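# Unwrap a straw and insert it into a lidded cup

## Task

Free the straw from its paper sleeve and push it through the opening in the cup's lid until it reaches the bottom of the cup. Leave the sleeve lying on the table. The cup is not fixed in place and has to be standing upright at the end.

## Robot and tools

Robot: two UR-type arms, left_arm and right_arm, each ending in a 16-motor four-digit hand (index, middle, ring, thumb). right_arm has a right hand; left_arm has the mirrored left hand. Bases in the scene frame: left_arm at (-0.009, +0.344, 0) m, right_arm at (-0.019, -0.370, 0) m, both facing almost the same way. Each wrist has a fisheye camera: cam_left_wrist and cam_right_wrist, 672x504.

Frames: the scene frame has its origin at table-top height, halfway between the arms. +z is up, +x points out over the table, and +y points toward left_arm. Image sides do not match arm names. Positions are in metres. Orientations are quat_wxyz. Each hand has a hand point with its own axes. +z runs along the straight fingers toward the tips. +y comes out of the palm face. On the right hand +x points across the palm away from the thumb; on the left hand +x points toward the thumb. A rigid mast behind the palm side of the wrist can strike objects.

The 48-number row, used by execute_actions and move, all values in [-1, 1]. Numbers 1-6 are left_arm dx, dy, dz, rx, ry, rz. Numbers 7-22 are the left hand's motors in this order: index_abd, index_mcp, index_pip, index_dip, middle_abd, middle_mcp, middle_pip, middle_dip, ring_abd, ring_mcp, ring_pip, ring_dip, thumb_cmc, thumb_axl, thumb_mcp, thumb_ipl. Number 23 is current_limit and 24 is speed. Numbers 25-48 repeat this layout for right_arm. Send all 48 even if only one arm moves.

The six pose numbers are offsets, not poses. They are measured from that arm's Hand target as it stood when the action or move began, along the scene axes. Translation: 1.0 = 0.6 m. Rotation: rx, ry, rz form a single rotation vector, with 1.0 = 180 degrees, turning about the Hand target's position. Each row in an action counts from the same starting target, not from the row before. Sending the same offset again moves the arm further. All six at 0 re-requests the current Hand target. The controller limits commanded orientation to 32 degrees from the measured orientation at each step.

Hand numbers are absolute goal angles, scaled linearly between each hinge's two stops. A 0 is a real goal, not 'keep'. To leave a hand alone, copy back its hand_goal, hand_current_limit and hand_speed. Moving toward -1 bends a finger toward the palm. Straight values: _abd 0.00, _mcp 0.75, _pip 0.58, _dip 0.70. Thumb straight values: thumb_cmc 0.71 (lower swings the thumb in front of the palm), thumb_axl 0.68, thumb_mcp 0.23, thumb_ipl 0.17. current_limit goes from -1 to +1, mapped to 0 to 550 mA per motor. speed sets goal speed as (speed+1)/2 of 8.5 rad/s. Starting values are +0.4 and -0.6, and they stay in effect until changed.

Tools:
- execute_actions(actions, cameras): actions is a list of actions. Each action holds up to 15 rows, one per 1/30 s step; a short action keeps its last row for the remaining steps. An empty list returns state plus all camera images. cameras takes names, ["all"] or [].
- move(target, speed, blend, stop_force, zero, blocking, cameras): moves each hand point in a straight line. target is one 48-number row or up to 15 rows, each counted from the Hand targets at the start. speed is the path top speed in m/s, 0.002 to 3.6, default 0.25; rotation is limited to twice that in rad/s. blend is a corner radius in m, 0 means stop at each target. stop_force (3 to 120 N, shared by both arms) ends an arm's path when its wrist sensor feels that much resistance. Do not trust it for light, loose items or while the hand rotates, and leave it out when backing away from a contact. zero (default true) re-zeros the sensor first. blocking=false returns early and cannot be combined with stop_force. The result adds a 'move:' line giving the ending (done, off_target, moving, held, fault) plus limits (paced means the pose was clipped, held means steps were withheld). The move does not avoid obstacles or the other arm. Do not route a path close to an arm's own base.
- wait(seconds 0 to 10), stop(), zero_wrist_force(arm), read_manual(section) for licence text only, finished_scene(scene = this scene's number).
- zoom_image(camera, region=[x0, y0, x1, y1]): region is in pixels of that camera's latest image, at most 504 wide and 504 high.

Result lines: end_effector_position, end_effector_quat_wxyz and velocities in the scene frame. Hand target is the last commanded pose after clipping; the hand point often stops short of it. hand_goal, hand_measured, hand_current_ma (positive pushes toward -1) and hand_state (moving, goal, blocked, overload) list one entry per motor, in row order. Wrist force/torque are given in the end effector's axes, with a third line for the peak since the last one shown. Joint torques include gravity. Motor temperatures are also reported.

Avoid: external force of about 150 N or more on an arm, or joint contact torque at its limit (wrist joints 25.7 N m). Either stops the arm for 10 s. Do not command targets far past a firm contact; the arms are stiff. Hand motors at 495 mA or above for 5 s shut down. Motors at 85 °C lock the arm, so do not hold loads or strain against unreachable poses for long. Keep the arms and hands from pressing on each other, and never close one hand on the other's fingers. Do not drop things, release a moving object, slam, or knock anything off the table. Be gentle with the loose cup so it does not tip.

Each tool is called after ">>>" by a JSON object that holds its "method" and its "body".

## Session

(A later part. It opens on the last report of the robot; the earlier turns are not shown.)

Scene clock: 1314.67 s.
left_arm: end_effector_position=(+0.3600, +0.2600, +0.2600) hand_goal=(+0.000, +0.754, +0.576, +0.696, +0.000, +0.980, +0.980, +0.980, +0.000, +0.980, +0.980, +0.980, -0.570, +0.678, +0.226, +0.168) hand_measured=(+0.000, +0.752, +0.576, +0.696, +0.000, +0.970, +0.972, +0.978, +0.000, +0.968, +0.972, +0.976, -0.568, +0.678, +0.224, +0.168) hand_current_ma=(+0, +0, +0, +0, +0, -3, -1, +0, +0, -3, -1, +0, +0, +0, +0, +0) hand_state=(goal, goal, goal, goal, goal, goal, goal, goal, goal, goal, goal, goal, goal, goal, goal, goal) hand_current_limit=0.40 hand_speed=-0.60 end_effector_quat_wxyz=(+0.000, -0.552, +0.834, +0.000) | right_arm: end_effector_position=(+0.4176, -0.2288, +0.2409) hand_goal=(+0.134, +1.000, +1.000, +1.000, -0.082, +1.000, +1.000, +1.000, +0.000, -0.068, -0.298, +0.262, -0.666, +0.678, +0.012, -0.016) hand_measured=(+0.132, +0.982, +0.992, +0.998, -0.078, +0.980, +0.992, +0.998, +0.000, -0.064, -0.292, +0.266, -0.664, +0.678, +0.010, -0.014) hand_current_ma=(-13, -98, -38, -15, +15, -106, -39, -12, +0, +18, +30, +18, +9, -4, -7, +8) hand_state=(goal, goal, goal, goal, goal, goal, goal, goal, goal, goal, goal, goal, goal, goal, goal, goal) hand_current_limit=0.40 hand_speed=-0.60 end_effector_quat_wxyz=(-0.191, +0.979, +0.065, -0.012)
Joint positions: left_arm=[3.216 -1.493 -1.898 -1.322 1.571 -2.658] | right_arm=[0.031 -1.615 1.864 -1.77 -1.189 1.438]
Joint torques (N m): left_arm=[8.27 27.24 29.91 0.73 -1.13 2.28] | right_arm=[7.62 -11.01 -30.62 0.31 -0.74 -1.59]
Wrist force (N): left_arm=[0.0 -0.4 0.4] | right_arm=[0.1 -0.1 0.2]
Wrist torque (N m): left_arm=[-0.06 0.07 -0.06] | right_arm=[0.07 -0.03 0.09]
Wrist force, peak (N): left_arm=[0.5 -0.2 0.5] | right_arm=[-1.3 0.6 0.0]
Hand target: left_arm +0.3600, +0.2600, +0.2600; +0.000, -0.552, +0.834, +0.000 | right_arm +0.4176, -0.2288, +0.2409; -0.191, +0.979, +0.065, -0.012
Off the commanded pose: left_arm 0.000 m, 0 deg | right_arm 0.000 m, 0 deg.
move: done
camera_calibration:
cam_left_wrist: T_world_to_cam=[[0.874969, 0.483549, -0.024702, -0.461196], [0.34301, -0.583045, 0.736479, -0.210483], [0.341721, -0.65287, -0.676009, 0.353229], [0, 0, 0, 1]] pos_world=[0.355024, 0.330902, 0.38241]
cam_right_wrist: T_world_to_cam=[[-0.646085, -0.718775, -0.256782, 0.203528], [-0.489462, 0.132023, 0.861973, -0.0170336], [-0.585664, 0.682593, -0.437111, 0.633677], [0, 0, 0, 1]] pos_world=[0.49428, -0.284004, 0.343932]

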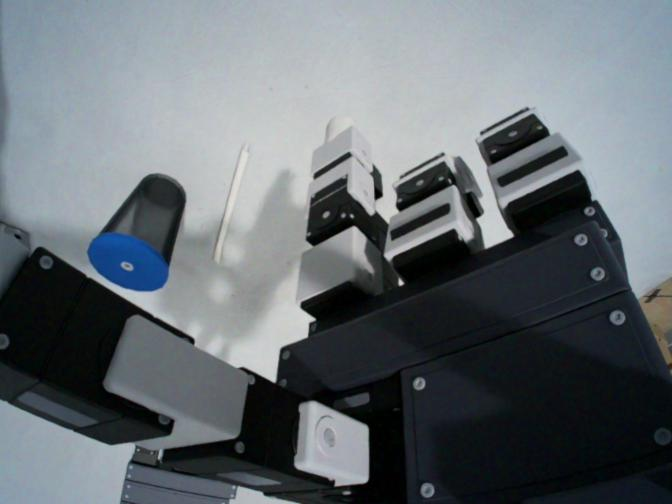

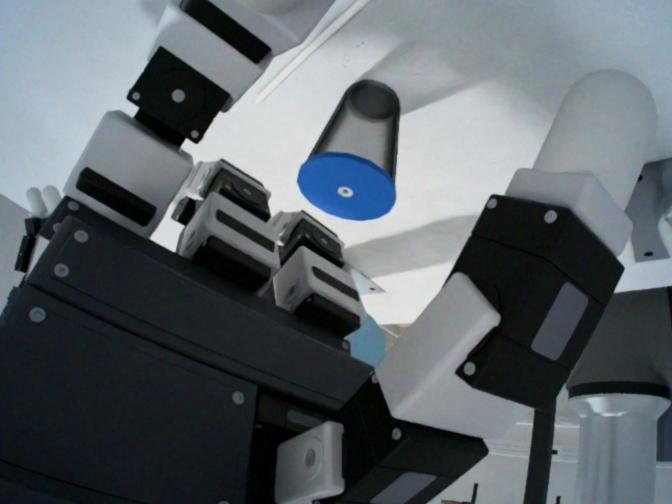

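>>> {"method": "execute_actions", "body": {"actions": []}}

Scene clock: 1338.23 s.
left_arm: end_effector_position=(+0.3600, +0.2600, +0.2600) hand_goal=(+0.000, +0.754, +0.576, +0.696, +0.000, +0.980, +0.980, +0.980, +0.000, +0.980, +0.980, +0.980, -0.570, +0.678, +0.226, +0.168) hand_measured=(+0.000, +0.752, +0.576, +0.696, +0.000, +0.970, +0.972, +0.978, +0.000, +0.968, +0.972, +0.976, -0.568, +0.678, +0.224, +0.168) hand_current_ma=(+0, +0, +0, +0, +0, -3, -1, +0, +0, -3, -1, +0, +0, +0, +0, +0) hand_state=(goal, goal, goal, goal, goal, goal, goal, goal, goal, goal, goal, goal, goal, goal, goal, goal) hand_current_limit=0.40 hand_speed=-0.60 end_effector_quat_wxyz=(+0.000, -0.552, +0.834, +0.000) | right_arm: end_effector_position=(+0.4176, -0.2288, +0.2409) hand_goal=(+0.134, +1.000, +1.000, +1.000, -0.082, +1.000, +1.000, +1.000, +0.000, -0.068, -0.298, +0.262, -0.666, +0.678, +0.012, -0.016) hand_measured=(+0.132, +0.982, +0.992, +0.998, -0.078, +0.980, +0.992, +0.998, +0.000, -0.064, -0.292, +0.266, -0.664, +0.678, +0.010, -0.014) hand_current_ma=(-13, -98, -38, -15, +15, -106, -39, -12, +0, +18, +30, +18, +9, -4, -7, +8) hand_state=(goal, goal, goal, goal, goal, goal, goal, goal, goal, goal, goal, goal, goal, goal, goal, goal) hand_current_limit=0.40 hand_speed=-0.60 end_effector_quat_wxyz=(-0.191, +0.979, +0.065, -0.012)
Joint positions: left_arm=[3.216 -1.493 -1.898 -1.322 1.571 -2.658] | right_arm=[0.031 -1.615 1.864 -1.77 -1.189 1.437]
Joint velocities: within noise
Joint torques (N m): left_arm=[8 25.84 30.92 0.81 -1.18 2.37] | right_arm=[7.44 -12.45 -29.77 0.24 -0.71 -1.86]
Motor temperatures (°C): left_arm=[36 32 32 40 36 40] | right_arm=[30 35 32 41 35 35]
Wrist force (N): left_arm=[0.1 -0.2 0.2] | right_arm=[-0.2 -0.2 0.4]
Wrist torque (N m): left_arm=[-0.02 0.05 -0.06] | right_arm=[0.04 -0.01 0.07]
Wrist force, peak (N): left_arm=[0.2 -0.4 0.5] | right_arm=[-0.5 -0.4 0.1]
Hand target: left_arm +0.3600, +0.2600, +0.2600; +0.000, -0.552, +0.834, +0.000 | right_arm +0.4176, -0.2288, +0.2409; -0.191, +0.979, +0.065, -0.012
Off the commanded pose: left_arm 0.000 m, 0 deg | right_arm 0.000 m, 0 deg.
camera_calibration:
cam_left_wrist: T_world_to_cam=[[0.874969, 0.483549, -0.024702, -0.461196], [0.34301, -0.583045, 0.736479, -0.210483], [0.341721, -0.65287, -0.676009, 0.353229], [0, 0, 0, 1]] pos_world=[0.355024, 0.330902, 0.38241]
cam_right_wrist: T_world_to_cam=[[-0.645857, -0.719051, -0.256582, 0.203333], [-0.489383, 0.131967, 0.862026, -0.0170571], [-0.58598, 0.682313, -0.437123, 0.633815], [0, 0, 0, 1]] pos_world=[0.49438, -0.284002, 0.343931]

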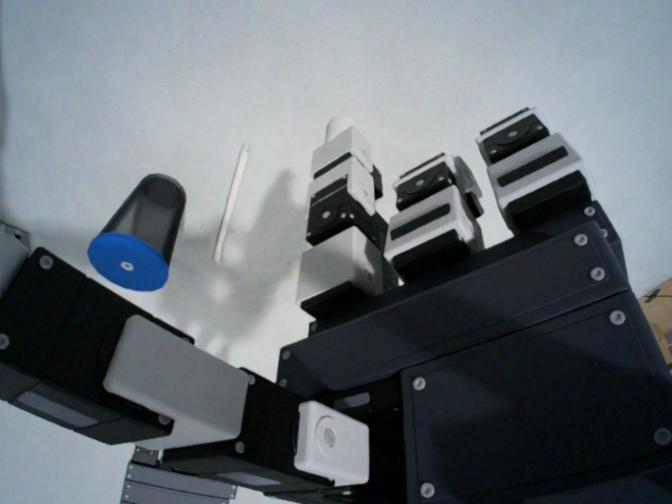

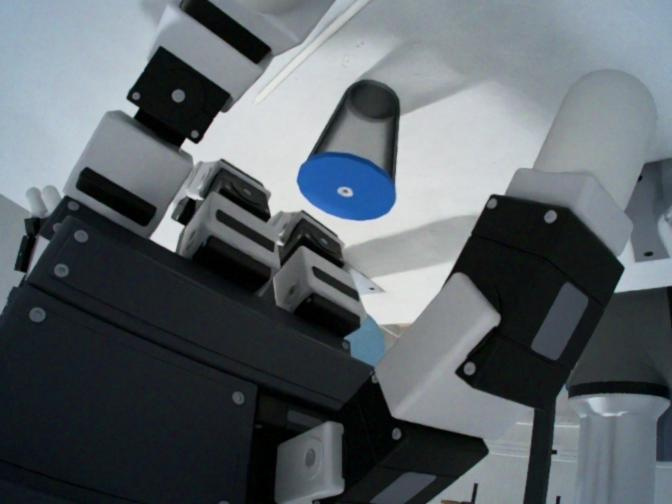

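>>> {"method": "move", "body": {"target": [0,0,0,0,0,0, 0,0.754,0.576,0.696,0,0.98,0.98,0.98,0,0.98,0.98,0.98,-0.571,0.678,0.226,0.168,0.4,-0.6, 0,0,-0.235,-0.01102,-0.00145,0, 0.133,1,1,1,-0.083,1,1,1,0,-0.0685,-0.299,0.261,-0.666,0.678,0.0112,-0.0162,0.4,-0.6], "speed": 0.12, "cameras": ["all"]}}

Scene clock: 1410.33 s.
left_arm: end_effector_position=(+0.3600, +0.2600, +0.2600) hand_goal=(+0.000, +0.754, +0.576, +0.696, +0.000, +0.980, +0.980, +0.980, +0.000, +0.980, +0.980, +0.980, -0.570, +0.678, +0.226, +0.168) hand_measured=(+0.000, +0.752, +0.576, +0.696, +0.000, +0.970, +0.972, +0.978, +0.000, +0.968, +0.972, +0.976, -0.568, +0.678, +0.224, +0.168) hand_current_ma=(+0, +0, +0, +0, +0, -3, -1, +0, +0, -3, -1, +0, +0, +0, +0, +0) hand_state=(goal, goal, goal, goal, goal, goal, goal, goal, goal, goal, goal, goal, goal, goal, goal, goal) hand_current_limit=0.40 hand_speed=-0.60 end_effector_quat_wxyz=(+0.000, -0.552, +0.834, +0.000) | right_arm: end_effector_position=(+0.4176, -0.2288, +0.1000) hand_goal=(+0.134, +1.000, +1.000, +1.000, -0.082, +1.000, +1.000, +1.000, +0.000, -0.068, -0.298, +0.262, -0.666, +0.678, +0.012, -0.016) hand_measured=(+0.132, +0.982, +0.992, +0.998, -0.078, +0.982, +0.992, +0.998, +0.000, -0.064, -0.292, +0.266, -0.664, +0.678, +0.010, -0.014) hand_current_ma=(-13, -93, -38, -15, +15, -101, -39, -12, +0, +20, +30, +18, +9, -4, -8, +8) hand_state=(goal, goal, goal, goal, goal, goal, goal, goal, goal, goal, goal, goal, goal, goal, goal, goal) hand_current_limit=0.40 hand_speed=-0.60 end_effector_quat_wxyz=(-0.174, +0.983, +0.065, -0.011)
Joint positions: left_arm=[3.216 -1.493 -1.898 -1.322 1.571 -2.658] | right_arm=[0.05 -1.454 2.1 -2.178 -1.223 1.458]
Joint torques (N m): left_arm=[8.34 24.62 29.54 0.84 -1.29 2.16] | right_arm=[6.83 -16.45 -11.53 -5.58 -0.92 1.76]
Wrist force (N): left_arm=[0.1 -0.3 0.1] | right_arm=[0.1 -0.1 0.1]
Wrist torque (N m): left_arm=[-0.02 0.04 -0.06] | right_arm=[0.06 -0.04 -0.01]
Wrist force, peak (N): left_arm=[0.5 -0.4 0.4] | right_arm=[0.0 -0.6 -0.5]
Hand target: left_arm +0.3600, +0.2600, +0.2600; +0.000, -0.552, +0.834, +0.000 | right_arm +0.4176, -0.2288, +0.0999; -0.174, +0.983, +0.065, -0.011
Off the commanded pose: left_arm 0.000 m, 0 deg | right_arm 0.000 m, 0 deg.
move: done
camera_calibration:
cam_left_wrist: T_world_to_cam=[[0.874969, 0.483549, -0.024702, -0.461196], [0.34301, -0.583045, 0.736479, -0.210483], [0.341721, -0.65287, -0.676009, 0.353229], [0, 0, 0, 1]] pos_world=[0.355024, 0.330902, 0.38241]
cam_right_wrist: T_world_to_cam=[[-0.644774, -0.727544, -0.234406, 0.162548], [-0.493187, 0.161682, 0.854767, 0.113484], [-0.583981, 0.666737, -0.463063, 0.570376], [0, 0, 0, 1]] pos_world=[0.493864, -0.280378, 0.20522]

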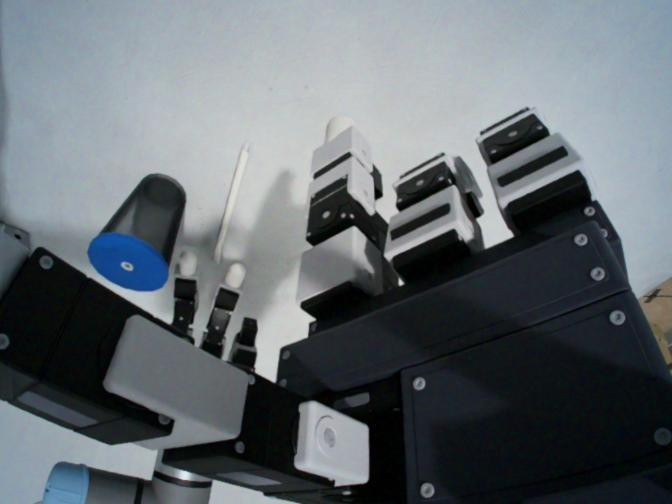

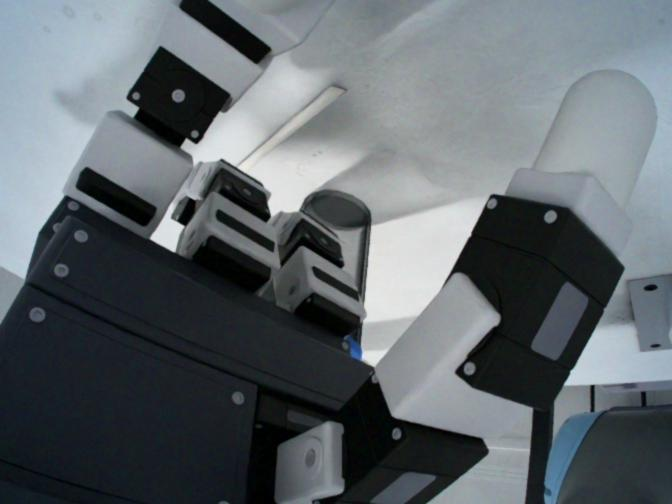

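>>> {"method": "zoom_image", "body": {"camera": "cam_left_wrist", "region": [70, 120, 310, 360]}}

>>> {"method": "zoom_image", "body": {"camera": "cam_right_wrist", "region": [150, 60, 400, 310]}}

Scaled by 2.100 from the camera's 672x504 image, which has a finer 960x720 frame.

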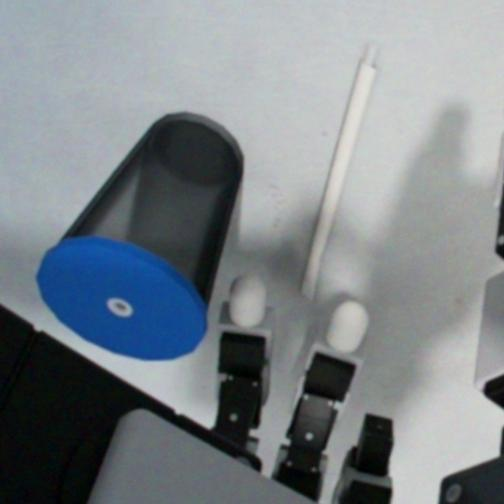

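Scaled by 2.016 from the camera's 672x504 image, which has a finer 960x720 frame.

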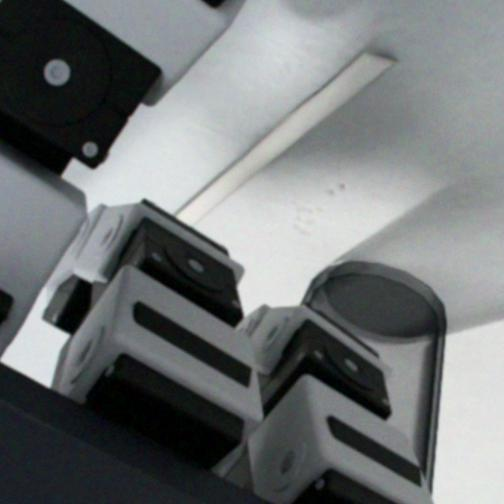

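>>> {"method": "move", "body": {"target": [0,0,0,0,0,0, 0,0.754,0.576,0.696,0,0.98,0.98,0.98,0,0.98,0.98,0.98,-0.571,0.678,0.226,0.168,0.4,-0.6, 0.00217,-0.0165,-0.1065,0,0,0, 0.133,1,1,1,-0.083,1,1,1,0,-0.0685,-0.299,0.261,-0.666,0.678,0.0112,-0.0162,0.4,-0.6], "speed": 0.1, "cameras": ["all"]}}

>>> {"method": "zoom_image", "body": {"camera": "cam_left_wrist", "region": [120, 120, 320, 320]}}

>>> {"method": "zoom_image", "body": {"camera": "cam_right_wrist", "region": [150, 60, 400, 310]}}

Scene clock: 1443.23 s.
left_arm: end_effector_position=(+0.3600, +0.2600, +0.2600) hand_goal=(+0.000, +0.754, +0.576, +0.696, +0.000, +0.980, +0.980, +0.980, +0.000, +0.980, +0.980, +0.980, -0.570, +0.678, +0.226, +0.168) hand_measured=(+0.000, +0.752, +0.576, +0.696, +0.000, +0.970, +0.972, +0.978, +0.000, +0.968, +0.972, +0.976, -0.568, +0.678, +0.224, +0.168) hand_current_ma=(+0, +0, +0, +0, +0, -3, -1, +0, +0, -3, -1, +0, +0, +0, +0, +0) hand_state=(goal, goal, goal, goal, goal, goal, goal, goal, goal, goal, goal, goal, goal, goal, goal, goal) hand_current_limit=0.40 hand_speed=-0.60 end_effector_quat_wxyz=(+0.000, -0.552, +0.834, +0.000) | right_arm: end_effector_position=(+0.4189, -0.2387, +0.0361) hand_goal=(+0.134, +1.000, +1.000, +1.000, -0.082, +1.000, +1.000, +1.000, +0.000, -0.068, -0.298, +0.262, -0.666, +0.678, +0.012, -0.016) hand_measured=(+0.132, +0.982, +0.992, +0.998, -0.078, +0.982, +0.992, +0.998, +0.000, -0.064, -0.292, +0.266, -0.664, +0.678, +0.010, -0.014) hand_current_ma=(-13, -91, -38, -15, +15, -99, -39, -12, +0, +20, +30, +18, +9, -4, -8, +8) hand_state=(goal, goal, goal, goal, goal, goal, goal, goal, goal, goal, goal, goal, goal, goal, goal, goal) hand_current_limit=0.40 hand_speed=-0.60 end_effector_quat_wxyz=(-0.174, +0.983, +0.065, -0.011)
Joint positions: left_arm=[3.216 -1.493 -1.898 -1.322 1.571 -2.658] | right_arm=[0.028 -1.339 2.173 -2.359 -1.224 1.436]
Joint torques (N m): left_arm=[7.85 22.45 28.99 0.79 -1.33 2.23] | right_arm=[-8.61 -17.1 -7.86 -5.61 -0.91 -1.7]
Wrist force (N): left_arm=[0.1 -0.1 0.1] | right_arm=[0.0 -0.1 -0.3]
Wrist torque (N m): left_arm=[0.00 0.05 -0.06] | right_arm=[0.08 -0.01 0.08]
Wrist force, peak (N): left_arm=[0.2 -0.3 0.6] | right_arm=[-0.1 -0.3 -0.8]
Hand target: left_arm +0.3600, +0.2600, +0.2600; +0.000, -0.552, +0.834, +0.000 | right_arm +0.4189, -0.2387, +0.0360; -0.174, +0.983, +0.065, -0.011
Off the commanded pose: left_arm 0.000 m, 0 deg | right_arm 0.000 m, 0 deg.
move: done
camera_calibration:
cam_left_wrist: T_world_to_cam=[[0.874969, 0.483549, -0.024702, -0.461196], [0.34301, -0.583045, 0.736479, -0.210483], [0.341721, -0.65287, -0.676009, 0.353229], [0, 0, 0, 1]] pos_world=[0.355024, 0.330902, 0.38241]
cam_right_wrist: T_world_to_cam=[[-0.644762, -0.727548, -0.234426, 0.141201], [-0.493201, 0.161666, 0.854761, 0.170348], [-0.583981, 0.666737, -0.463064, 0.548146], [0, 0, 0, 1]] pos_world=[0.495164, -0.290278, 0.14132]

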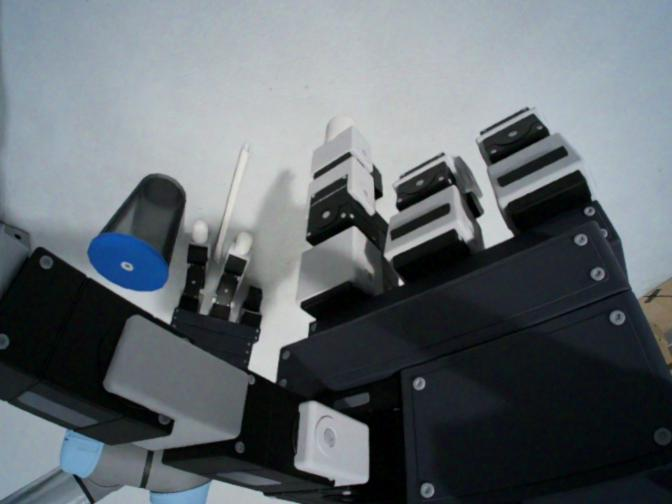

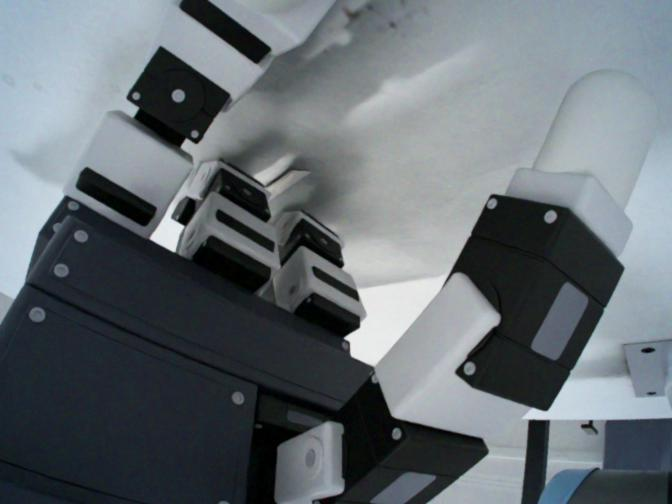

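Scaled by 2.520 from the camera's 672x504 image, which has a finer 960x720 frame.

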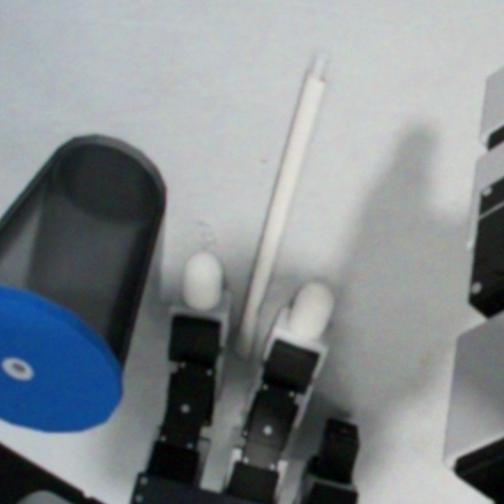

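Scaled by 2.016 from the camera's 672x504 image, which has a finer 960x720 frame.

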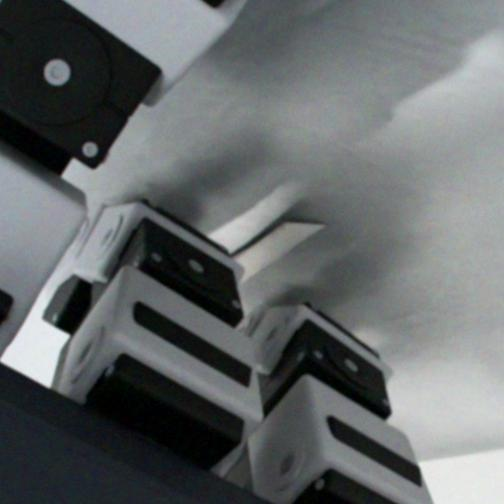

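>>> {"method": "move", "body": {"target": [0,0,0,0,0,0, 0,0.754,0.576,0.696,0,0.98,0.98,0.98,0,0.98,0.98,0.98,-0.571,0.678,0.226,0.168,0.4,-0.6, 0,0,-0.02,0,0,0, 0.133,1,1,1,-0.083,1,1,1,0,-0.0685,-0.299,0.261,-0.666,0.678,0.0112,-0.0162,0.4,-0.6], "speed": 0.006, "stop_force": 3, "cameras": []}}

Scene clock: 1453.40 s.
left_arm: end_effector_position=(+0.3600, +0.2600, +0.2600) hand_goal=(+0.000, +0.754, +0.576, +0.696, +0.000, +0.980, +0.980, +0.980, +0.000, +0.980, +0.980, +0.980, -0.570, +0.678, +0.226, +0.168) hand_measured=(+0.000, +0.752, +0.576, +0.696, +0.000, +0.970, +0.972, +0.978, +0.000, +0.968, +0.972, +0.976, -0.568, +0.678, +0.224, +0.168) hand_current_ma=(+0, +0, +0, +0, +0, -3, -1, +0, +0, -3, -1, +0, +0, +0, +0, +0) hand_state=(goal, goal, goal, goal, goal, goal, goal, goal, goal, goal, goal, goal, goal, goal, goal, goal) hand_current_limit=0.40 hand_speed=-0.60 end_effector_quat_wxyz=(+0.000, -0.552, +0.834, +0.000) | right_arm: end_effector_position=(+0.4189, -0.2387, +0.0300) hand_goal=(+0.134, +1.000, +1.000, +1.000, -0.082, +1.000, +1.000, +1.000, +0.000, -0.068, -0.298, +0.262, -0.666, +0.678, +0.012, -0.016) hand_measured=(+0.132, +0.982, +0.992, +0.998, -0.078, +0.982, +0.992, +0.998, +0.000, -0.064, -0.292, +0.266, -0.664, +0.678, +0.010, -0.014) hand_current_ma=(-13, -91, -38, -15, +15, -98, -37, -12, +0, +20, +30, +18, +9, -4, -8, +8) hand_state=(goal, goal, goal, goal, goal, goal, goal, goal, goal, goal, goal, goal, goal, goal, goal, goal) hand_current_limit=0.40 hand_speed=-0.60 end_effector_quat_wxyz=(-0.174, +0.983, +0.065, -0.011)
Joint positions: left_arm=[3.216 -1.493 -1.898 -1.322 1.571 -2.658] | right_arm=[0.028 -1.326 2.179 -2.378 -1.224 1.436]
Joint torques (N m): left_arm=[7.24 20.38 29.59 0.83 -1.16 2.12] | right_arm=[-10.11 -29.83 -22.37 0.59 -0.54 -1.05]
Wrist force (N): left_arm=[0.3 -0.3 0.4] | right_arm=[-1.1 -1.9 -3.7]
Wrist torque (N m): left_arm=[-0.04 0.03 -0.05] | right_arm=[0.29 0.25 -0.10]
Wrist force, peak (N): left_arm=[0.4 -0.5 0.5] | right_arm=[-2.4 -4.4 -8.0]
Hand target: left_arm +0.3600, +0.2600, +0.2600; +0.000, -0.552, +0.834, +0.000 | right_arm +0.4189, -0.2387, +0.0300; -0.174, +0.983, +0.065, -0.011 (not the last commanded pose)
Off the commanded pose: left_arm 0.000 m, 0 deg | right_arm 0.006 m, 0 deg.
move: contact (right_arm)
No camera images: "cameras" was empty.

>>> {"method": "move", "body": {"target": [0,0,0,0,0,0, 0,0.754,0.576,0.696,0,0.98,0.98,0.98,0,0.98,0.98,0.98,-0.571,0.678,0.226,0.168,0.4,-0.6, 0,0,0.00183,0,0,0, 0.133,1,1,1,-0.083,1,1,1,0,-0.0685,-0.299,0.261,-0.666,0.678,0.0112,-0.0162,0.4,-0.95], "speed": 0.01, "cameras": []}}

>>> {"method": "move", "body": {"target": [0,0,0,0,0,0, 0,0.754,0.576,0.696,0,0.98,0.98,0.98,0,0.98,0.98,0.98,-0.571,0.678,0.226,0.168,0.4,-0.6, 0,0,0,0,0,0, 0.0,1,1,1,0.0,1,1,1,0,-0.0685,-0.299,0.261,-0.666,0.678,0.0112,-0.0162,0.4,-0.95], "speed": 0.01, "cameras": ["all"]}}

>>> {"method": "zoom_image", "body": {"camera": "cam_left_wrist", "region": [150, 180, 290, 320]}}

Scene clock: 1465.23 s.
left_arm: end_effector_position=(+0.3600, +0.2600, +0.2600) hand_goal=(+0.000, +0.754, +0.576, +0.696, +0.000, +0.980, +0.980, +0.980, +0.000, +0.980, +0.980, +0.980, -0.570, +0.678, +0.226, +0.168) hand_measured=(+0.000, +0.752, +0.576, +0.696, +0.000, +0.970, +0.972, +0.978, +0.000, +0.968, +0.972, +0.976, -0.568, +0.678, +0.224, +0.168) hand_current_ma=(+0, +0, +0, +0, +0, -3, -1, +0, +0, -3, -1, +0, +0, +0, +0, +0) hand_state=(goal, goal, goal, goal, goal, goal, goal, goal, goal, goal, goal, goal, goal, goal, goal, goal) hand_current_limit=0.40 hand_speed=-0.60 end_effector_quat_wxyz=(+0.000, -0.552, +0.834, +0.000) | right_arm: end_effector_position=(+0.4189, -0.2387, +0.0310) hand_goal=(+0.134, +1.000, +1.000, +1.000, -0.082, +1.000, +1.000, +1.000, +0.000, -0.068, -0.298, +0.262, -0.666, +0.678, +0.012, -0.016) hand_measured=(+0.132, +0.982, +0.992, +0.998, -0.078, +0.982, +0.992, +0.998, +0.000, -0.064, -0.292, +0.266, -0.664, +0.678, +0.010, -0.014) hand_current_ma=(-13, -91, -38, -15, +15, -98, -37, -12, +0, +20, +30, +18, +9, -4, -8, +8) hand_state=(goal, goal, goal, goal, goal, goal, goal, goal, goal, goal, goal, goal, goal, goal, goal, goal) hand_current_limit=0.40 hand_speed=-0.95 end_effector_quat_wxyz=(-0.174, +0.983, +0.065, -0.011)
Joint positions: left_arm=[3.216 -1.493 -1.898 -1.322 1.571 -2.658] | right_arm=[0.028 -1.328 2.178 -2.375 -1.224 1.436]
Joint torques (N m): left_arm=[7.4 19.08 29.96 0.91 -1.16 2.09] | right_arm=[-9.73 -32.19 -24.19 0.23 -0.69 0.67]
Wrist force (N): left_arm=[0.4 -0.4 0.3] | right_arm=[0.0 0.0 -0.1]
Wrist torque (N m): left_arm=[-0.05 0.02 -0.04] | right_arm=[0.08 -0.03 0.09]
Wrist force, peak (N): left_arm=[0.3 -0.5 0.6] | right_arm=[-0.8 -2.4 -3.8]
Hand target: left_arm +0.3600, +0.2600, +0.2600; +0.000, -0.552, +0.834, +0.000 | right_arm +0.4189, -0.2387, +0.0311; -0.174, +0.983, +0.065, -0.011
Off the commanded pose: left_arm 0.000 m, 0 deg | right_arm 0.000 m, 0 deg.
move: done
No camera images: "cameras" was empty.

Scene clock: 1466.13 s.
left_arm: end_effector_position=(+0.3600, +0.2600, +0.2600) hand_goal=(+0.000, +0.754, +0.576, +0.696, +0.000, +0.980, +0.980, +0.980, +0.000, +0.980, +0.980, +0.980, -0.570, +0.678, +0.226, +0.168) hand_measured=(+0.000, +0.752, +0.576, +0.696, +0.000, +0.970, +0.972, +0.978, +0.000, +0.968, +0.972, +0.976, -0.568, +0.678, +0.224, +0.168) hand_current_ma=(+0, +0, +0, +0, +0, -3, -1, +0, +0, -3, -1, +0, +0, +0, +0, +0) hand_state=(goal, goal, goal, goal, goal, goal, goal, goal, goal, goal, goal, goal, goal, goal, goal, goal) hand_current_limit=0.40 hand_speed=-0.60 end_effector_quat_wxyz=(+0.000, -0.552, +0.834, +0.000) | right_arm: end_effector_position=(+0.4189, -0.2387, +0.0311) hand_goal=(+0.000, +1.000, +1.000, +1.000, +0.000, +1.000, +1.000, +1.000, +0.000, -0.068, -0.298, +0.262, -0.666, +0.678, +0.012, -0.016) hand_measured=(+0.004, +0.982, +0.992, +0.998, -0.004, +0.982, +0.992, +0.998, +0.000, -0.064, -0.292, +0.266, -0.664, +0.678, +0.010, -0.014) hand_current_ma=(+14, -91, -38, -15, -15, -98, -37, -12, +0, +20, +30, +18, +9, -4, -8, +8) hand_state=(goal, goal, goal, goal, goal, goal, goal, goal, goal, goal, goal, goal, goal, goal, goal, goal) hand_current_limit=0.40 hand_speed=-0.95 end_effector_quat_wxyz=(-0.174, +0.983, +0.065, -0.011)
Joint positions: left_arm=[3.216 -1.493 -1.898 -1.322 1.571 -2.658] | right_arm=[0.028 -1.328 2.178 -2.374 -1.224 1.436]
Joint torques (N m): left_arm=[7.58 19.43 29.17 1 -1.18 2.23] | right_arm=[-9.33 -32.02 -23.93 0.27 -0.66 1.12]
Wrist force (N): left_arm=[0.1 -0.3 0.2] | right_arm=[0.0 -0.1 0.0]
Wrist torque (N m): left_arm=[-0.04 0.04 -0.05] | right_arm=[0.06 -0.02 0.09]
Wrist force, peak (N): left_arm=[0.1 -0.3 0.5] | right_arm=[-0.2 -0.4 -0.1]
Hand target: left_arm +0.3600, +0.2600, +0.2600; +0.000, -0.552, +0.834, +0.000 | right_arm +0.4189, -0.2387, +0.0311; -0.174, +0.983, +0.065, -0.011
Off the commanded pose: left_arm 0.000 m, 0 deg | right_arm 0.000 m, 0 deg.
move: done
camera_calibration:
cam_left_wrist: T_world_to_cam=[[0.874969, 0.483549, -0.024702, -0.461196], [0.34301, -0.583045, 0.736479, -0.210483], [0.341721, -0.65287, -0.676009, 0.353229], [0, 0, 0, 1]] pos_world=[0.355024, 0.330902, 0.38241]
cam_right_wrist: T_world_to_cam=[[-0.644767, -0.727516, -0.234512, 0.140052], [-0.493273, 0.161652, 0.854722, 0.174659], [-0.583915, 0.666775, -0.463092, 0.545813], [0, 0, 0, 1]] pos_world=[0.495163, -0.290278, 0.136321]

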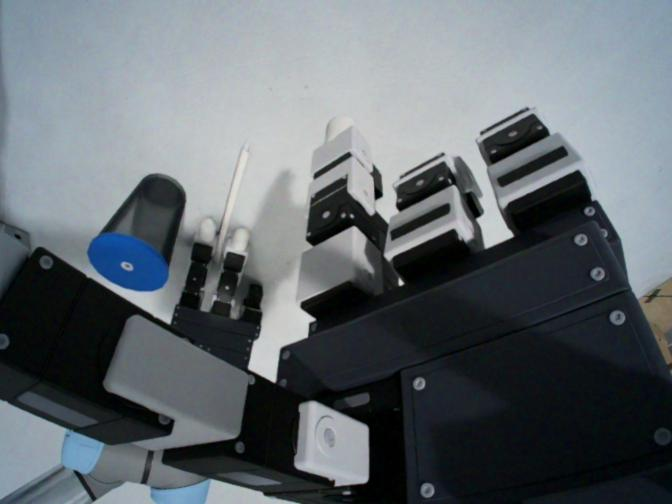

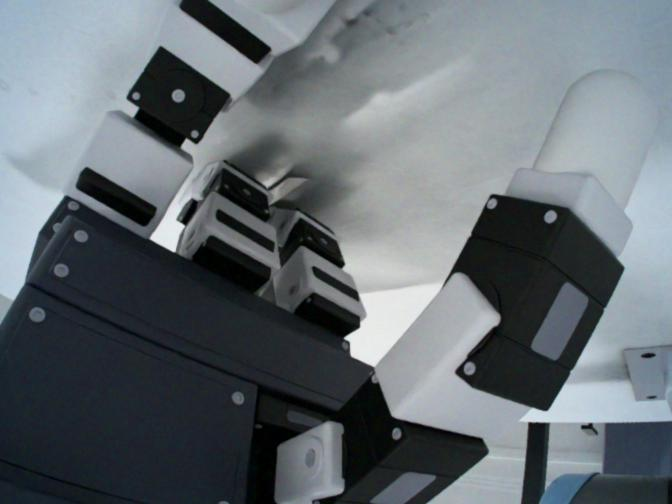

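Scaled by 3.600 from the camera's 672x504 image, which has a finer 960x720 frame.

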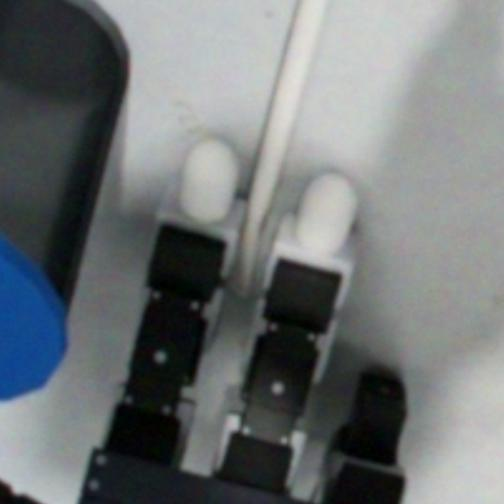

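>>> {"method": "move", "body": {"target": [0,0,0,0,0,0, 0,0.754,0.576,0.696,0,0.98,0.98,0.98,0,0.98,0.98,0.98,-0.571,0.678,0.226,0.168,0.4,-0.6, 0,0,0,0,0,0, -0.03,1,1,1,0.03,1,1,1,0,-0.0685,-0.299,0.261,-0.666,0.678,0.0112,-0.0162,0.4,-0.95], "speed": 0.01, "cameras": []}}

>>> {"method": "move", "body": {"target": [0,0,0,0,0,0, 0,0.754,0.576,0.696,0,0.98,0.98,0.98,0,0.98,0.98,0.98,-0.571,0.678,0.226,0.168,0.4,-0.6, 0,0,0,0,0,0, -0.045,1,1,1,0.045,1,1,1,0,-0.0685,-0.299,0.261,-0.666,0.678,0.0112,-0.0162,0.4,-0.95], "speed": 0.01, "cameras": ["all"]}}

>>> {"method": "zoom_image", "body": {"camera": "cam_left_wrist", "region": [150, 180, 290, 320]}}

Scene clock: 1475.03 s.
left_arm: end_effector_position=(+0.3600, +0.2600, +0.2600) hand_goal=(+0.000, +0.754, +0.576, +0.696, +0.000, +0.980, +0.980, +0.980, +0.000, +0.980, +0.980, +0.980, -0.570, +0.678, +0.226, +0.168) hand_measured=(+0.000, +0.752, +0.576, +0.696, +0.000, +0.970, +0.972, +0.978, +0.000, +0.968, +0.972, +0.976, -0.568, +0.678, +0.224, +0.168) hand_current_ma=(+0, +0, +0, +0, +0, -3, -1, +0, +0, -3, -1, +0, +0, +0, +0, +0) hand_state=(goal, goal, goal, goal, goal, goal, goal, goal, goal, goal, goal, goal, goal, goal, goal, goal) hand_current_limit=0.40 hand_speed=-0.60 end_effector_quat_wxyz=(+0.000, -0.552, +0.834, +0.000) | right_arm: end_effector_position=(+0.4189, -0.2387, +0.0311) hand_goal=(-0.030, +1.000, +1.000, +1.000, +0.030, +1.000, +1.000, +1.000, +0.000, -0.068, -0.298, +0.262, -0.666, +0.678, +0.012, -0.016) hand_measured=(-0.026, +0.982, +0.992, +0.998, +0.026, +0.982, +0.992, +0.998, +0.000, -0.064, -0.292, +0.266, -0.664, +0.678, +0.010, -0.014) hand_current_ma=(+18, -91, -38, -15, -16, -98, -37, -12, +0, +20, +30, +18, +9, -4, -8, +8) hand_state=(goal, goal, goal, goal, goal, goal, goal, goal, goal, goal, goal, goal, goal, goal, goal, goal) hand_current_limit=0.40 hand_speed=-0.95 end_effector_quat_wxyz=(-0.174, +0.983, +0.065, -0.011)
Joint positions: left_arm=[3.216 -1.493 -1.898 -1.322 1.571 -2.658] | right_arm=[0.028 -1.328 2.178 -2.374 -1.224 1.436]
Joint torques (N m): left_arm=[7.23 17.51 28.7 1.05 -1.15 2.25] | right_arm=[-9.09 -31.44 -23.24 0.22 -0.48 1.12]
Wrist force (N): left_arm=[0.4 -0.1 0.3] | right_arm=[0.0 0.0 -0.2]
Wrist torque (N m): left_arm=[-0.01 0.01 -0.03] | right_arm=[0.09 -0.03 0.09]
Wrist force, peak (N): left_arm=[0.2 -0.4 0.5] | right_arm=[0.0 -0.4 -0.4]
Hand target: left_arm +0.3600, +0.2600, +0.2600; +0.000, -0.552, +0.834, +0.000 | right_arm +0.4189, -0.2387, +0.0311; -0.174, +0.983, +0.065, -0.011
Off the commanded pose: left_arm 0.000 m, 0 deg | right_arm 0.000 m, 0 deg.
move: done
No camera images: "cameras" was empty.

Scene clock: 1475.53 s.
left_arm: end_effector_position=(+0.3600, +0.2600, +0.2600) hand_goal=(+0.000, +0.754, +0.576, +0.696, +0.000, +0.980, +0.980, +0.980, +0.000, +0.980, +0.980, +0.980, -0.570, +0.678, +0.226, +0.168) hand_measured=(+0.000, +0.752, +0.576, +0.696, +0.000, +0.970, +0.972, +0.978, +0.000, +0.968, +0.972, +0.976, -0.568, +0.678, +0.224, +0.168) hand_current_ma=(+0, +0, +0, +0, +0, -3, -1, +0, +0, -3, -1, +0, +0, +0, +0, +0) hand_state=(goal, goal, goal, goal, goal, goal, goal, goal, goal, goal, goal, goal, goal, goal, goal, goal) hand_current_limit=0.40 hand_speed=-0.60 end_effector_quat_wxyz=(+0.000, -0.552, +0.834, +0.000) | right_arm: end_effector_position=(+0.4189, -0.2387, +0.0311) hand_goal=(-0.044, +1.000, +1.000, +1.000, +0.046, +1.000, +1.000, +1.000, +0.000, -0.068, -0.298, +0.262, -0.666, +0.678, +0.012, -0.016) hand_measured=(-0.040, +0.982, +0.992, +0.998, +0.042, +0.982, +0.992, +0.998, +0.000, -0.064, -0.292, +0.266, -0.664, +0.678, +0.010, -0.014) hand_current_ma=(+19, -91, -38, -15, -16, -98, -37, -12, +0, +20, +30, +18, +9, -4, -8, +8) hand_state=(goal, goal, goal, goal, goal, goal, goal, goal, goal, goal, goal, goal, goal, goal, goal, goal) hand_current_limit=0.40 hand_speed=-0.95 end_effector_quat_wxyz=(-0.174, +0.983, +0.065, -0.011)
Joint positions: left_arm=[3.216 -1.493 -1.898 -1.322 1.571 -2.658] | right_arm=[0.028 -1.328 2.178 -2.374 -1.224 1.436]
Joint torques (N m): left_arm=[8 18.11 30.06 1.05 -1.25 2.14] | right_arm=[-9.4 -31.78 -22.98 0.14 -0.54 1.35]
Wrist force (N): left_arm=[0.2 0.0 0.3] | right_arm=[-0.2 -0.1 -0.4]
Wrist torque (N m): left_arm=[0.00 0.04 -0.05] | right_arm=[0.11 0.01 0.07]
Wrist force, peak (N): left_arm=[0.3 -0.2 0.5] | right_arm=[-0.2 -0.1 -0.4]
Hand target: left_arm +0.3600, +0.2600, +0.2600; +0.000, -0.552, +0.834, +0.000 | right_arm +0.4189, -0.2387, +0.0311; -0.174, +0.983, +0.065, -0.011
Off the commanded pose: left_arm 0.000 m, 0 deg | right_arm 0.000 m, 0 deg.
move: done
camera_calibration:
cam_left_wrist: T_world_to_cam=[[0.874969, 0.483549, -0.024702, -0.461196], [0.34301, -0.583045, 0.736479, -0.210483], [0.341721, -0.65287, -0.676009, 0.353229], [0, 0, 0, 1]] pos_world=[0.355024, 0.330902, 0.38241]
cam_right_wrist: T_world_to_cam=[[-0.644767, -0.727516, -0.234512, 0.140052], [-0.493273, 0.161652, 0.854722, 0.174659], [-0.583915, 0.666775, -0.463092, 0.545813], [0, 0, 0, 1]] pos_world=[0.495163, -0.290278, 0.136321]

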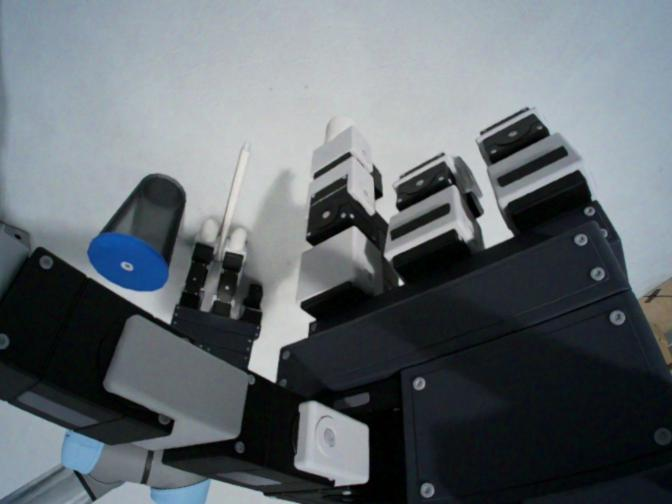

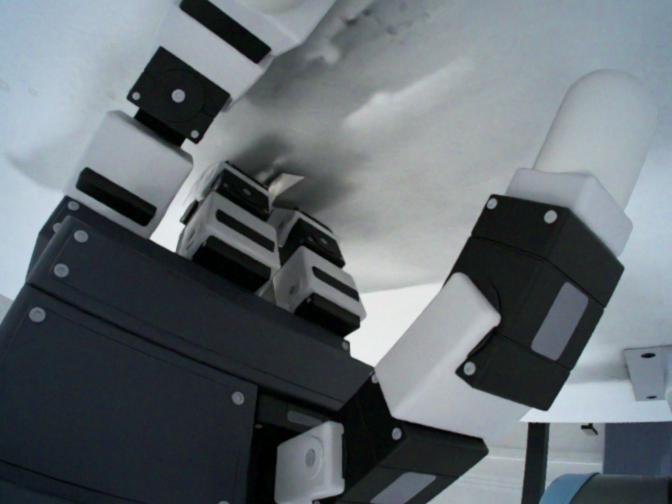

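Scaled by 3.600 from the camera's 672x504 image, which has a finer 960x720 frame.

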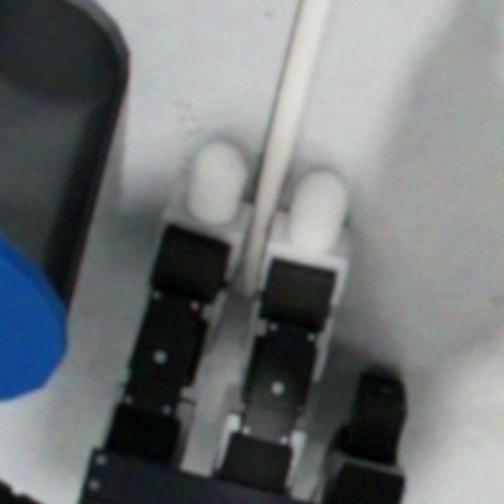

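>>> {"method": "move", "body": {"target": [0,0,0,0,0,0, 0,0.754,0.576,0.696,0,0.98,0.98,0.98,0,0.98,0.98,0.98,-0.571,0.678,0.226,0.168,0.4,-0.6, 0,0,0,0,0,0, -0.06,1,1,1,0.06,1,1,1,0,-0.0685,-0.299,0.261,-0.666,0.678,0.0112,-0.0162,0.4,-0.95], "speed": 0.01, "cameras": []}}

>>> {"method": "move", "body": {"target": [0,0,0,0,0,0, 0,0.754,0.576,0.696,0,0.98,0.98,0.98,0,0.98,0.98,0.98,-0.571,0.678,0.226,0.168,0.4,-0.6, 0,0,0,0,0,0, -0.075,1,1,1,0.075,1,1,1,0,-0.0685,-0.299,0.261,-0.666,0.678,0.0112,-0.0162,0.4,-0.95], "speed": 0.01, "cameras": ["cam_left_wrist"]}}

>>> {"method": "zoom_image", "body": {"camera": "cam_left_wrist", "region": [150, 180, 290, 320]}}

Scene clock: 1484.13 s.
left_arm: end_effector_position=(+0.3600, +0.2600, +0.2600) hand_goal=(+0.000, +0.754, +0.576, +0.696, +0.000, +0.980, +0.980, +0.980, +0.000, +0.980, +0.980, +0.980, -0.570, +0.678, +0.226, +0.168) hand_measured=(+0.000, +0.752, +0.576, +0.696, +0.000, +0.970, +0.972, +0.978, +0.000, +0.968, +0.972, +0.976, -0.568, +0.678, +0.224, +0.168) hand_current_ma=(+0, +0, +0, +0, +0, -3, -1, +0, +0, -3, -1, +0, +0, +0, +0, +0) hand_state=(goal, goal, goal, goal, goal, goal, goal, goal, goal, goal, goal, goal, goal, goal, goal, goal) hand_current_limit=0.40 hand_speed=-0.60 end_effector_quat_wxyz=(+0.000, -0.552, +0.834, +0.000) | right_arm: end_effector_position=(+0.4189, -0.2387, +0.0311) hand_goal=(-0.060, +1.000, +1.000, +1.000, +0.060, +1.000, +1.000, +1.000, +0.000, -0.068, -0.298, +0.262, -0.666, +0.678, +0.012, -0.016) hand_measured=(-0.046, +0.982, +0.992, +0.998, +0.050, +0.982, +0.992, +0.998, +0.000, -0.064, -0.292, +0.266, -0.664, +0.678, +0.010, -0.014) hand_current_ma=(+57, -91, -38, -15, -47, -96, -37, -12, +0, +20, +30, +18, +9, -4, -8, +8) hand_state=(goal, goal, goal, goal, goal, goal, goal, goal, goal, goal, goal, goal, goal, goal, goal, goal) hand_current_limit=0.40 hand_speed=-0.95 end_effector_quat_wxyz=(-0.174, +0.983, +0.065, -0.011)
Joint positions: left_arm=[3.216 -1.493 -1.898 -1.322 1.571 -2.658] | right_arm=[0.028 -1.328 2.178 -2.374 -1.224 1.436]
Joint torques (N m): left_arm=[7.54 16.69 29.9 0.99 -1.22 2.29] | right_arm=[-9.28 -31.99 -22.86 0.22 -0.45 1.19]
Wrist force (N): left_arm=[0.4 -0.1 0.2] | right_arm=[-0.1 -0.2 -0.1]
Wrist torque (N m): left_arm=[-0.01 0.02 -0.04] | right_arm=[0.06 -0.01 0.07]
Wrist force, peak (N): left_arm=[0.4 -0.6 0.3] | right_arm=[-0.1 -0.5 -0.3]
Hand target: left_arm +0.3600, +0.2600, +0.2600; +0.000, -0.552, +0.834, +0.000 | right_arm +0.4189, -0.2387, +0.0311; -0.174, +0.983, +0.065, -0.011
Off the commanded pose: left_arm 0.000 m, 0 deg | right_arm 0.000 m, 0 deg.
move: done
No camera images: "cameras" was empty.

Scene clock: 1484.63 s.
left_arm: end_effector_position=(+0.3600, +0.2600, +0.2600) hand_goal=(+0.000, +0.754, +0.576, +0.696, +0.000, +0.980, +0.980, +0.980, +0.000, +0.980, +0.980, +0.980, -0.570, +0.678, +0.226, +0.168) hand_measured=(+0.000, +0.752, +0.576, +0.696, +0.000, +0.970, +0.972, +0.978, +0.000, +0.968, +0.972, +0.976, -0.568, +0.678, +0.224, +0.168) hand_current_ma=(+0, +0, +0, +0, +0, -3, -1, +0, +0, -3, -1, +0, +0, +0, +0, +0) hand_state=(goal, goal, goal, goal, goal, goal, goal, goal, goal, goal, goal, goal, goal, goal, goal, goal) hand_current_limit=0.40 hand_speed=-0.60 end_effector_quat_wxyz=(+0.000, -0.552, +0.834, +0.000) | right_arm: end_effector_position=(+0.4189, -0.2387, +0.0311) hand_goal=(-0.074, +1.000, +1.000, +1.000, +0.076, +1.000, +1.000, +1.000, +0.000, -0.068, -0.298, +0.262, -0.666, +0.678, +0.012, -0.016) hand_measured=(-0.050, +0.982, +0.992, +0.998, +0.052, +0.982, +0.992, +0.998, +0.000, -0.064, -0.292, +0.266, -0.664, +0.678, +0.010, -0.014) hand_current_ma=(+104, -91, -38, -15, -106, -95, -35, -12, +0, +20, +30, +18, +9, -4, -8, +8) hand_state=(blocked, goal, goal, goal, blocked, goal, goal, goal, goal, goal, goal, goal, goal, goal, goal, goal) hand_current_limit=0.40 hand_speed=-0.95 end_effector_quat_wxyz=(-0.174, +0.983, +0.065, -0.011)
Joint positions: left_arm=[3.216 -1.493 -1.898 -1.322 1.571 -2.658] | right_arm=[0.028 -1.328 2.178 -2.374 -1.224 1.436]
Joint torques (N m): left_arm=[6.94 16.24 29.38 0.98 -1.05 2.15] | right_arm=[-9.2 -31 -23.27 0.1 -0.41 1.16]
Wrist force (N): left_arm=[0.1 -0.1 0.2] | right_arm=[-0.1 -0.2 -0.3]
Wrist torque (N m): left_arm=[-0.01 0.05 -0.06] | right_arm=[0.08 -0.01 0.08]
Wrist force, peak (N): left_arm=[0.2 0.0 0.6] | right_arm=[-0.2 -0.5 -0.3]
Hand target: left_arm +0.3600, +0.2600, +0.2600; +0.000, -0.552, +0.834, +0.000 | right_arm +0.4189, -0.2387, +0.0311; -0.174, +0.983, +0.065, -0.011
Off the commanded pose: left_arm 0.000 m, 0 deg | right_arm 0.000 m, 0 deg.
move: done
camera_calibration:
cam_left_wrist: T_world_to_cam=[[0.874969, 0.483549, -0.024702, -0.461196], [0.34301, -0.583045, 0.736479, -0.210483], [0.341721, -0.65287, -0.676009, 0.353229], [0, 0, 0, 1]] pos_world=[0.355024, 0.330902, 0.38241]
Images, in order (width x height): cam_left_wrist 672x504.

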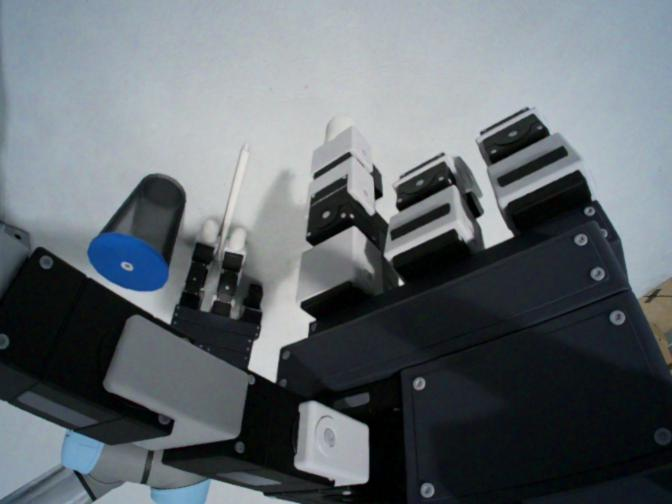

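Scaled by 3.600 from the camera's 672x504 image, which has a finer 960x720 frame.

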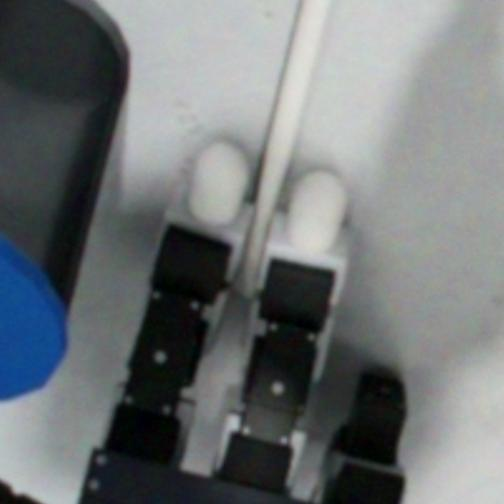

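>>> {"method": "move", "body": {"target": [0,0,0,0,0,0, 0,0.754,0.576,0.696,0,0.98,0.98,0.98,0,0.98,0.98,0.98,-0.571,0.678,0.226,0.168,0.4,-0.6, 0,0,0,0,0,0, -0.085,1,1,1,0.085,1,1,1,0,-0.0685,-0.299,0.261,-0.666,0.678,0.0112,-0.0162,0.4,-0.95], "speed": 0.01, "cameras": []}}

>>> {"method": "move", "body": {"target": [0,0,0,0,0,0, 0,0.754,0.576,0.696,0,0.98,0.98,0.98,0,0.98,0.98,0.98,-0.571,0.678,0.226,0.168,0.4,-0.6, 0,0,0.02,0,0,0, -0.085,1,1,1,0.085,1,1,1,0,-0.0685,-0.299,0.261,-0.666,0.678,0.0112,-0.0162,0.4,-0.95], "speed": 0.01, "cameras": ["all"]}}

>>> {"method": "zoom_image", "body": {"camera": "cam_left_wrist", "region": [120, 110, 320, 310]}}

Scene clock: 1493.30 s.
left_arm: end_effector_position=(+0.3600, +0.2600, +0.2600) hand_goal=(+0.000, +0.754, +0.576, +0.696, +0.000, +0.980, +0.980, +0.980, +0.000, +0.980, +0.980, +0.980, -0.570, +0.678, +0.226, +0.168) hand_measured=(+0.000, +0.752, +0.576, +0.696, +0.000, +0.970, +0.972, +0.978, +0.000, +0.968, +0.972, +0.976, -0.568, +0.678, +0.224, +0.168) hand_current_ma=(+0, +0, +0, +0, +0, -3, -1, +0, +0, -3, -1, +0, +0, +0, +0, +0) hand_state=(goal, goal, goal, goal, goal, goal, goal, goal, goal, goal, goal, goal, goal, goal, goal, goal) hand_current_limit=0.40 hand_speed=-0.60 end_effector_quat_wxyz=(+0.000, -0.552, +0.834, +0.000) | right_arm: end_effector_position=(+0.4189, -0.2387, +0.0311) hand_goal=(-0.084, +1.000, +1.000, +1.000, +0.086, +1.000, +1.000, +1.000, +0.000, -0.068, -0.298, +0.262, -0.666, +0.678, +0.012, -0.016) hand_measured=(-0.052, +0.982, +0.992, +0.998, +0.054, +0.982, +0.994, +0.998, +0.000, -0.064, -0.292, +0.266, -0.664, +0.678, +0.010, -0.014) hand_current_ma=(+143, -91, -38, -15, -139, -95, -35, -12, +0, +20, +30, +18, +9, -4, -8, +8) hand_state=(blocked, goal, goal, goal, blocked, goal, goal, goal, goal, goal, goal, goal, goal, goal, goal, goal) hand_current_limit=0.40 hand_speed=-0.95 end_effector_quat_wxyz=(-0.174, +0.983, +0.065, -0.011)
Joint positions: left_arm=[3.216 -1.493 -1.898 -1.322 1.571 -2.658] | right_arm=[0.028 -1.328 2.178 -2.374 -1.224 1.436]
Joint torques (N m): left_arm=[7.82 15.83 29.92 1 -1.16 2.14] | right_arm=[-10.61 -31.71 -23.25 0.21 -0.51 1.26]
Wrist force (N): left_arm=[0.2 -0.2 0.4] | right_arm=[0.0 -0.1 -0.1]
Wrist torque (N m): left_arm=[-0.04 0.04 -0.05] | right_arm=[0.09 -0.04 0.09]
Wrist force, peak (N): left_arm=[0.5 -0.2 0.5] | right_arm=[0.0 -0.5 -0.4]
Hand target: left_arm +0.3600, +0.2600, +0.2600; +0.000, -0.552, +0.834, +0.000 | right_arm +0.4189, -0.2387, +0.0311; -0.174, +0.983, +0.065, -0.011
Off the commanded pose: left_arm 0.000 m, 0 deg | right_arm 0.000 m, 0 deg.
move: done
No camera images: "cameras" was empty.

Scene clock: 1494.83 s.
left_arm: end_effector_position=(+0.3600, +0.2600, +0.2600) hand_goal=(+0.000, +0.754, +0.576, +0.696, +0.000, +0.980, +0.980, +0.980, +0.000, +0.980, +0.980, +0.980, -0.570, +0.678, +0.226, +0.168) hand_measured=(+0.000, +0.752, +0.576, +0.696, +0.000, +0.970, +0.972, +0.978, +0.000, +0.968, +0.972, +0.976, -0.568, +0.678, +0.224, +0.168) hand_current_ma=(+0, +0, +0, +0, +0, -3, -1, +0, +0, -3, -1, +0, +0, +0, +0, +0) hand_state=(goal, goal, goal, goal, goal, goal, goal, goal, goal, goal, goal, goal, goal, goal, goal, goal) hand_current_limit=0.40 hand_speed=-0.60 end_effector_quat_wxyz=(+0.000, -0.552, +0.834, +0.000) | right_arm: end_effector_position=(+0.4189, -0.2387, +0.0430) hand_goal=(-0.084, +1.000, +1.000, +1.000, +0.086, +1.000, +1.000, +1.000, +0.000, -0.068, -0.298, +0.262, -0.666, +0.678, +0.012, -0.016) hand_measured=(-0.052, +0.982, +0.992, +0.998, +0.054, +0.982, +0.994, +0.998, +0.000, -0.064, -0.292, +0.266, -0.664, +0.678, +0.010, -0.014) hand_current_ma=(+137, -91, -38, -15, -137, -95, -35, -12, +0, +20, +30, +18, +9, -4, -8, +8) hand_state=(blocked, goal, goal, goal, blocked, goal, goal, goal, goal, goal, goal, goal, goal, goal, goal, goal) hand_current_limit=0.40 hand_speed=-0.95 end_effector_quat_wxyz=(-0.174, +0.983, +0.065, -0.011)
Joint positions: left_arm=[3.216 -1.493 -1.898 -1.322 1.571 -2.658] | right_arm=[0.028 -1.353 2.167 -2.339 -1.224 1.436]
Joint torques (N m): left_arm=[7.09 14.68 29.19 1.08 -0.93 2.09] | right_arm=[-6.84 -30.62 -24.86 0.37 -0.76 1.19]
Wrist force (N): left_arm=[-0.1 -0.2 0.4] | right_arm=[-0.1 0.1 0.0]
Wrist torque (N m): left_arm=[-0.03 0.08 -0.08] | right_arm=[0.08 -0.01 0.08]
Wrist force, peak (N): left_arm=[0.4 0.0 0.5] | right_arm=[-0.2 -0.3 -0.2]
Hand target: left_arm +0.3600, +0.2600, +0.2600; +0.000, -0.552, +0.834, +0.000 | right_arm +0.4189, -0.2387, +0.0431; -0.174, +0.983, +0.065, -0.011
Off the commanded pose: left_arm 0.000 m, 0 deg | right_arm 0.000 m, 0 deg.
move: done
camera_calibration:
cam_left_wrist: T_world_to_cam=[[0.874969, 0.483549, -0.024702, -0.461196], [0.34301, -0.583045, 0.736479, -0.210483], [0.341721, -0.65287, -0.676009, 0.353229], [0, 0, 0, 1]] pos_world=[0.355024, 0.330902, 0.38241]
cam_right_wrist: T_world_to_cam=[[-0.644767, -0.727516, -0.234512, 0.142842], [-0.493273, 0.161652, 0.854722, 0.164487], [-0.583915, 0.666775, -0.463092, 0.551324], [0, 0, 0, 1]] pos_world=[0.495163, -0.290278, 0.148221]

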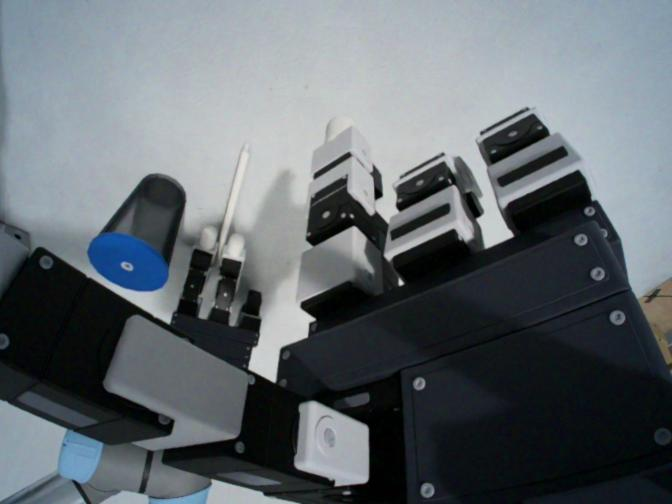

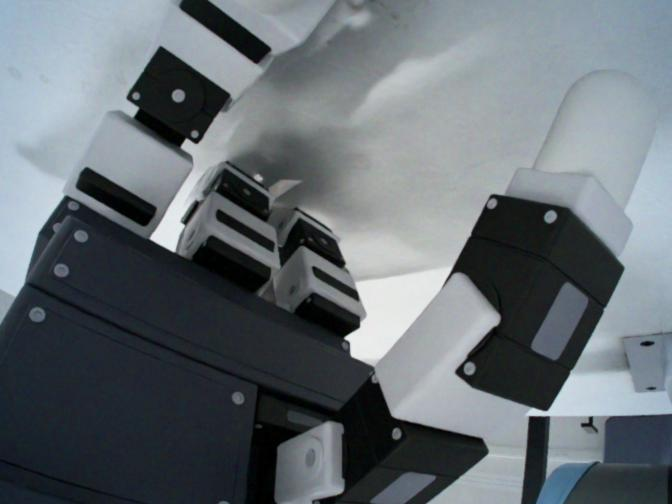

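Scaled by 2.520 from the camera's 672x504 image, which has a finer 960x720 frame.

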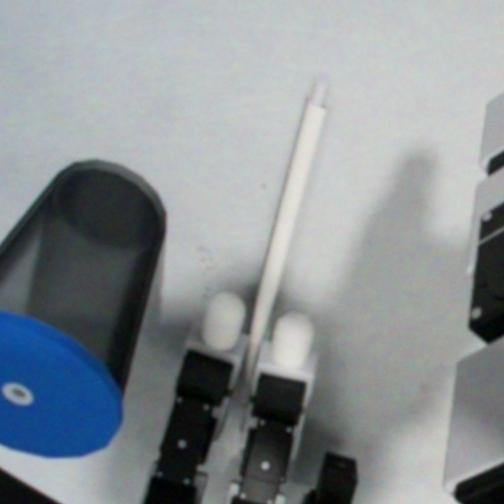

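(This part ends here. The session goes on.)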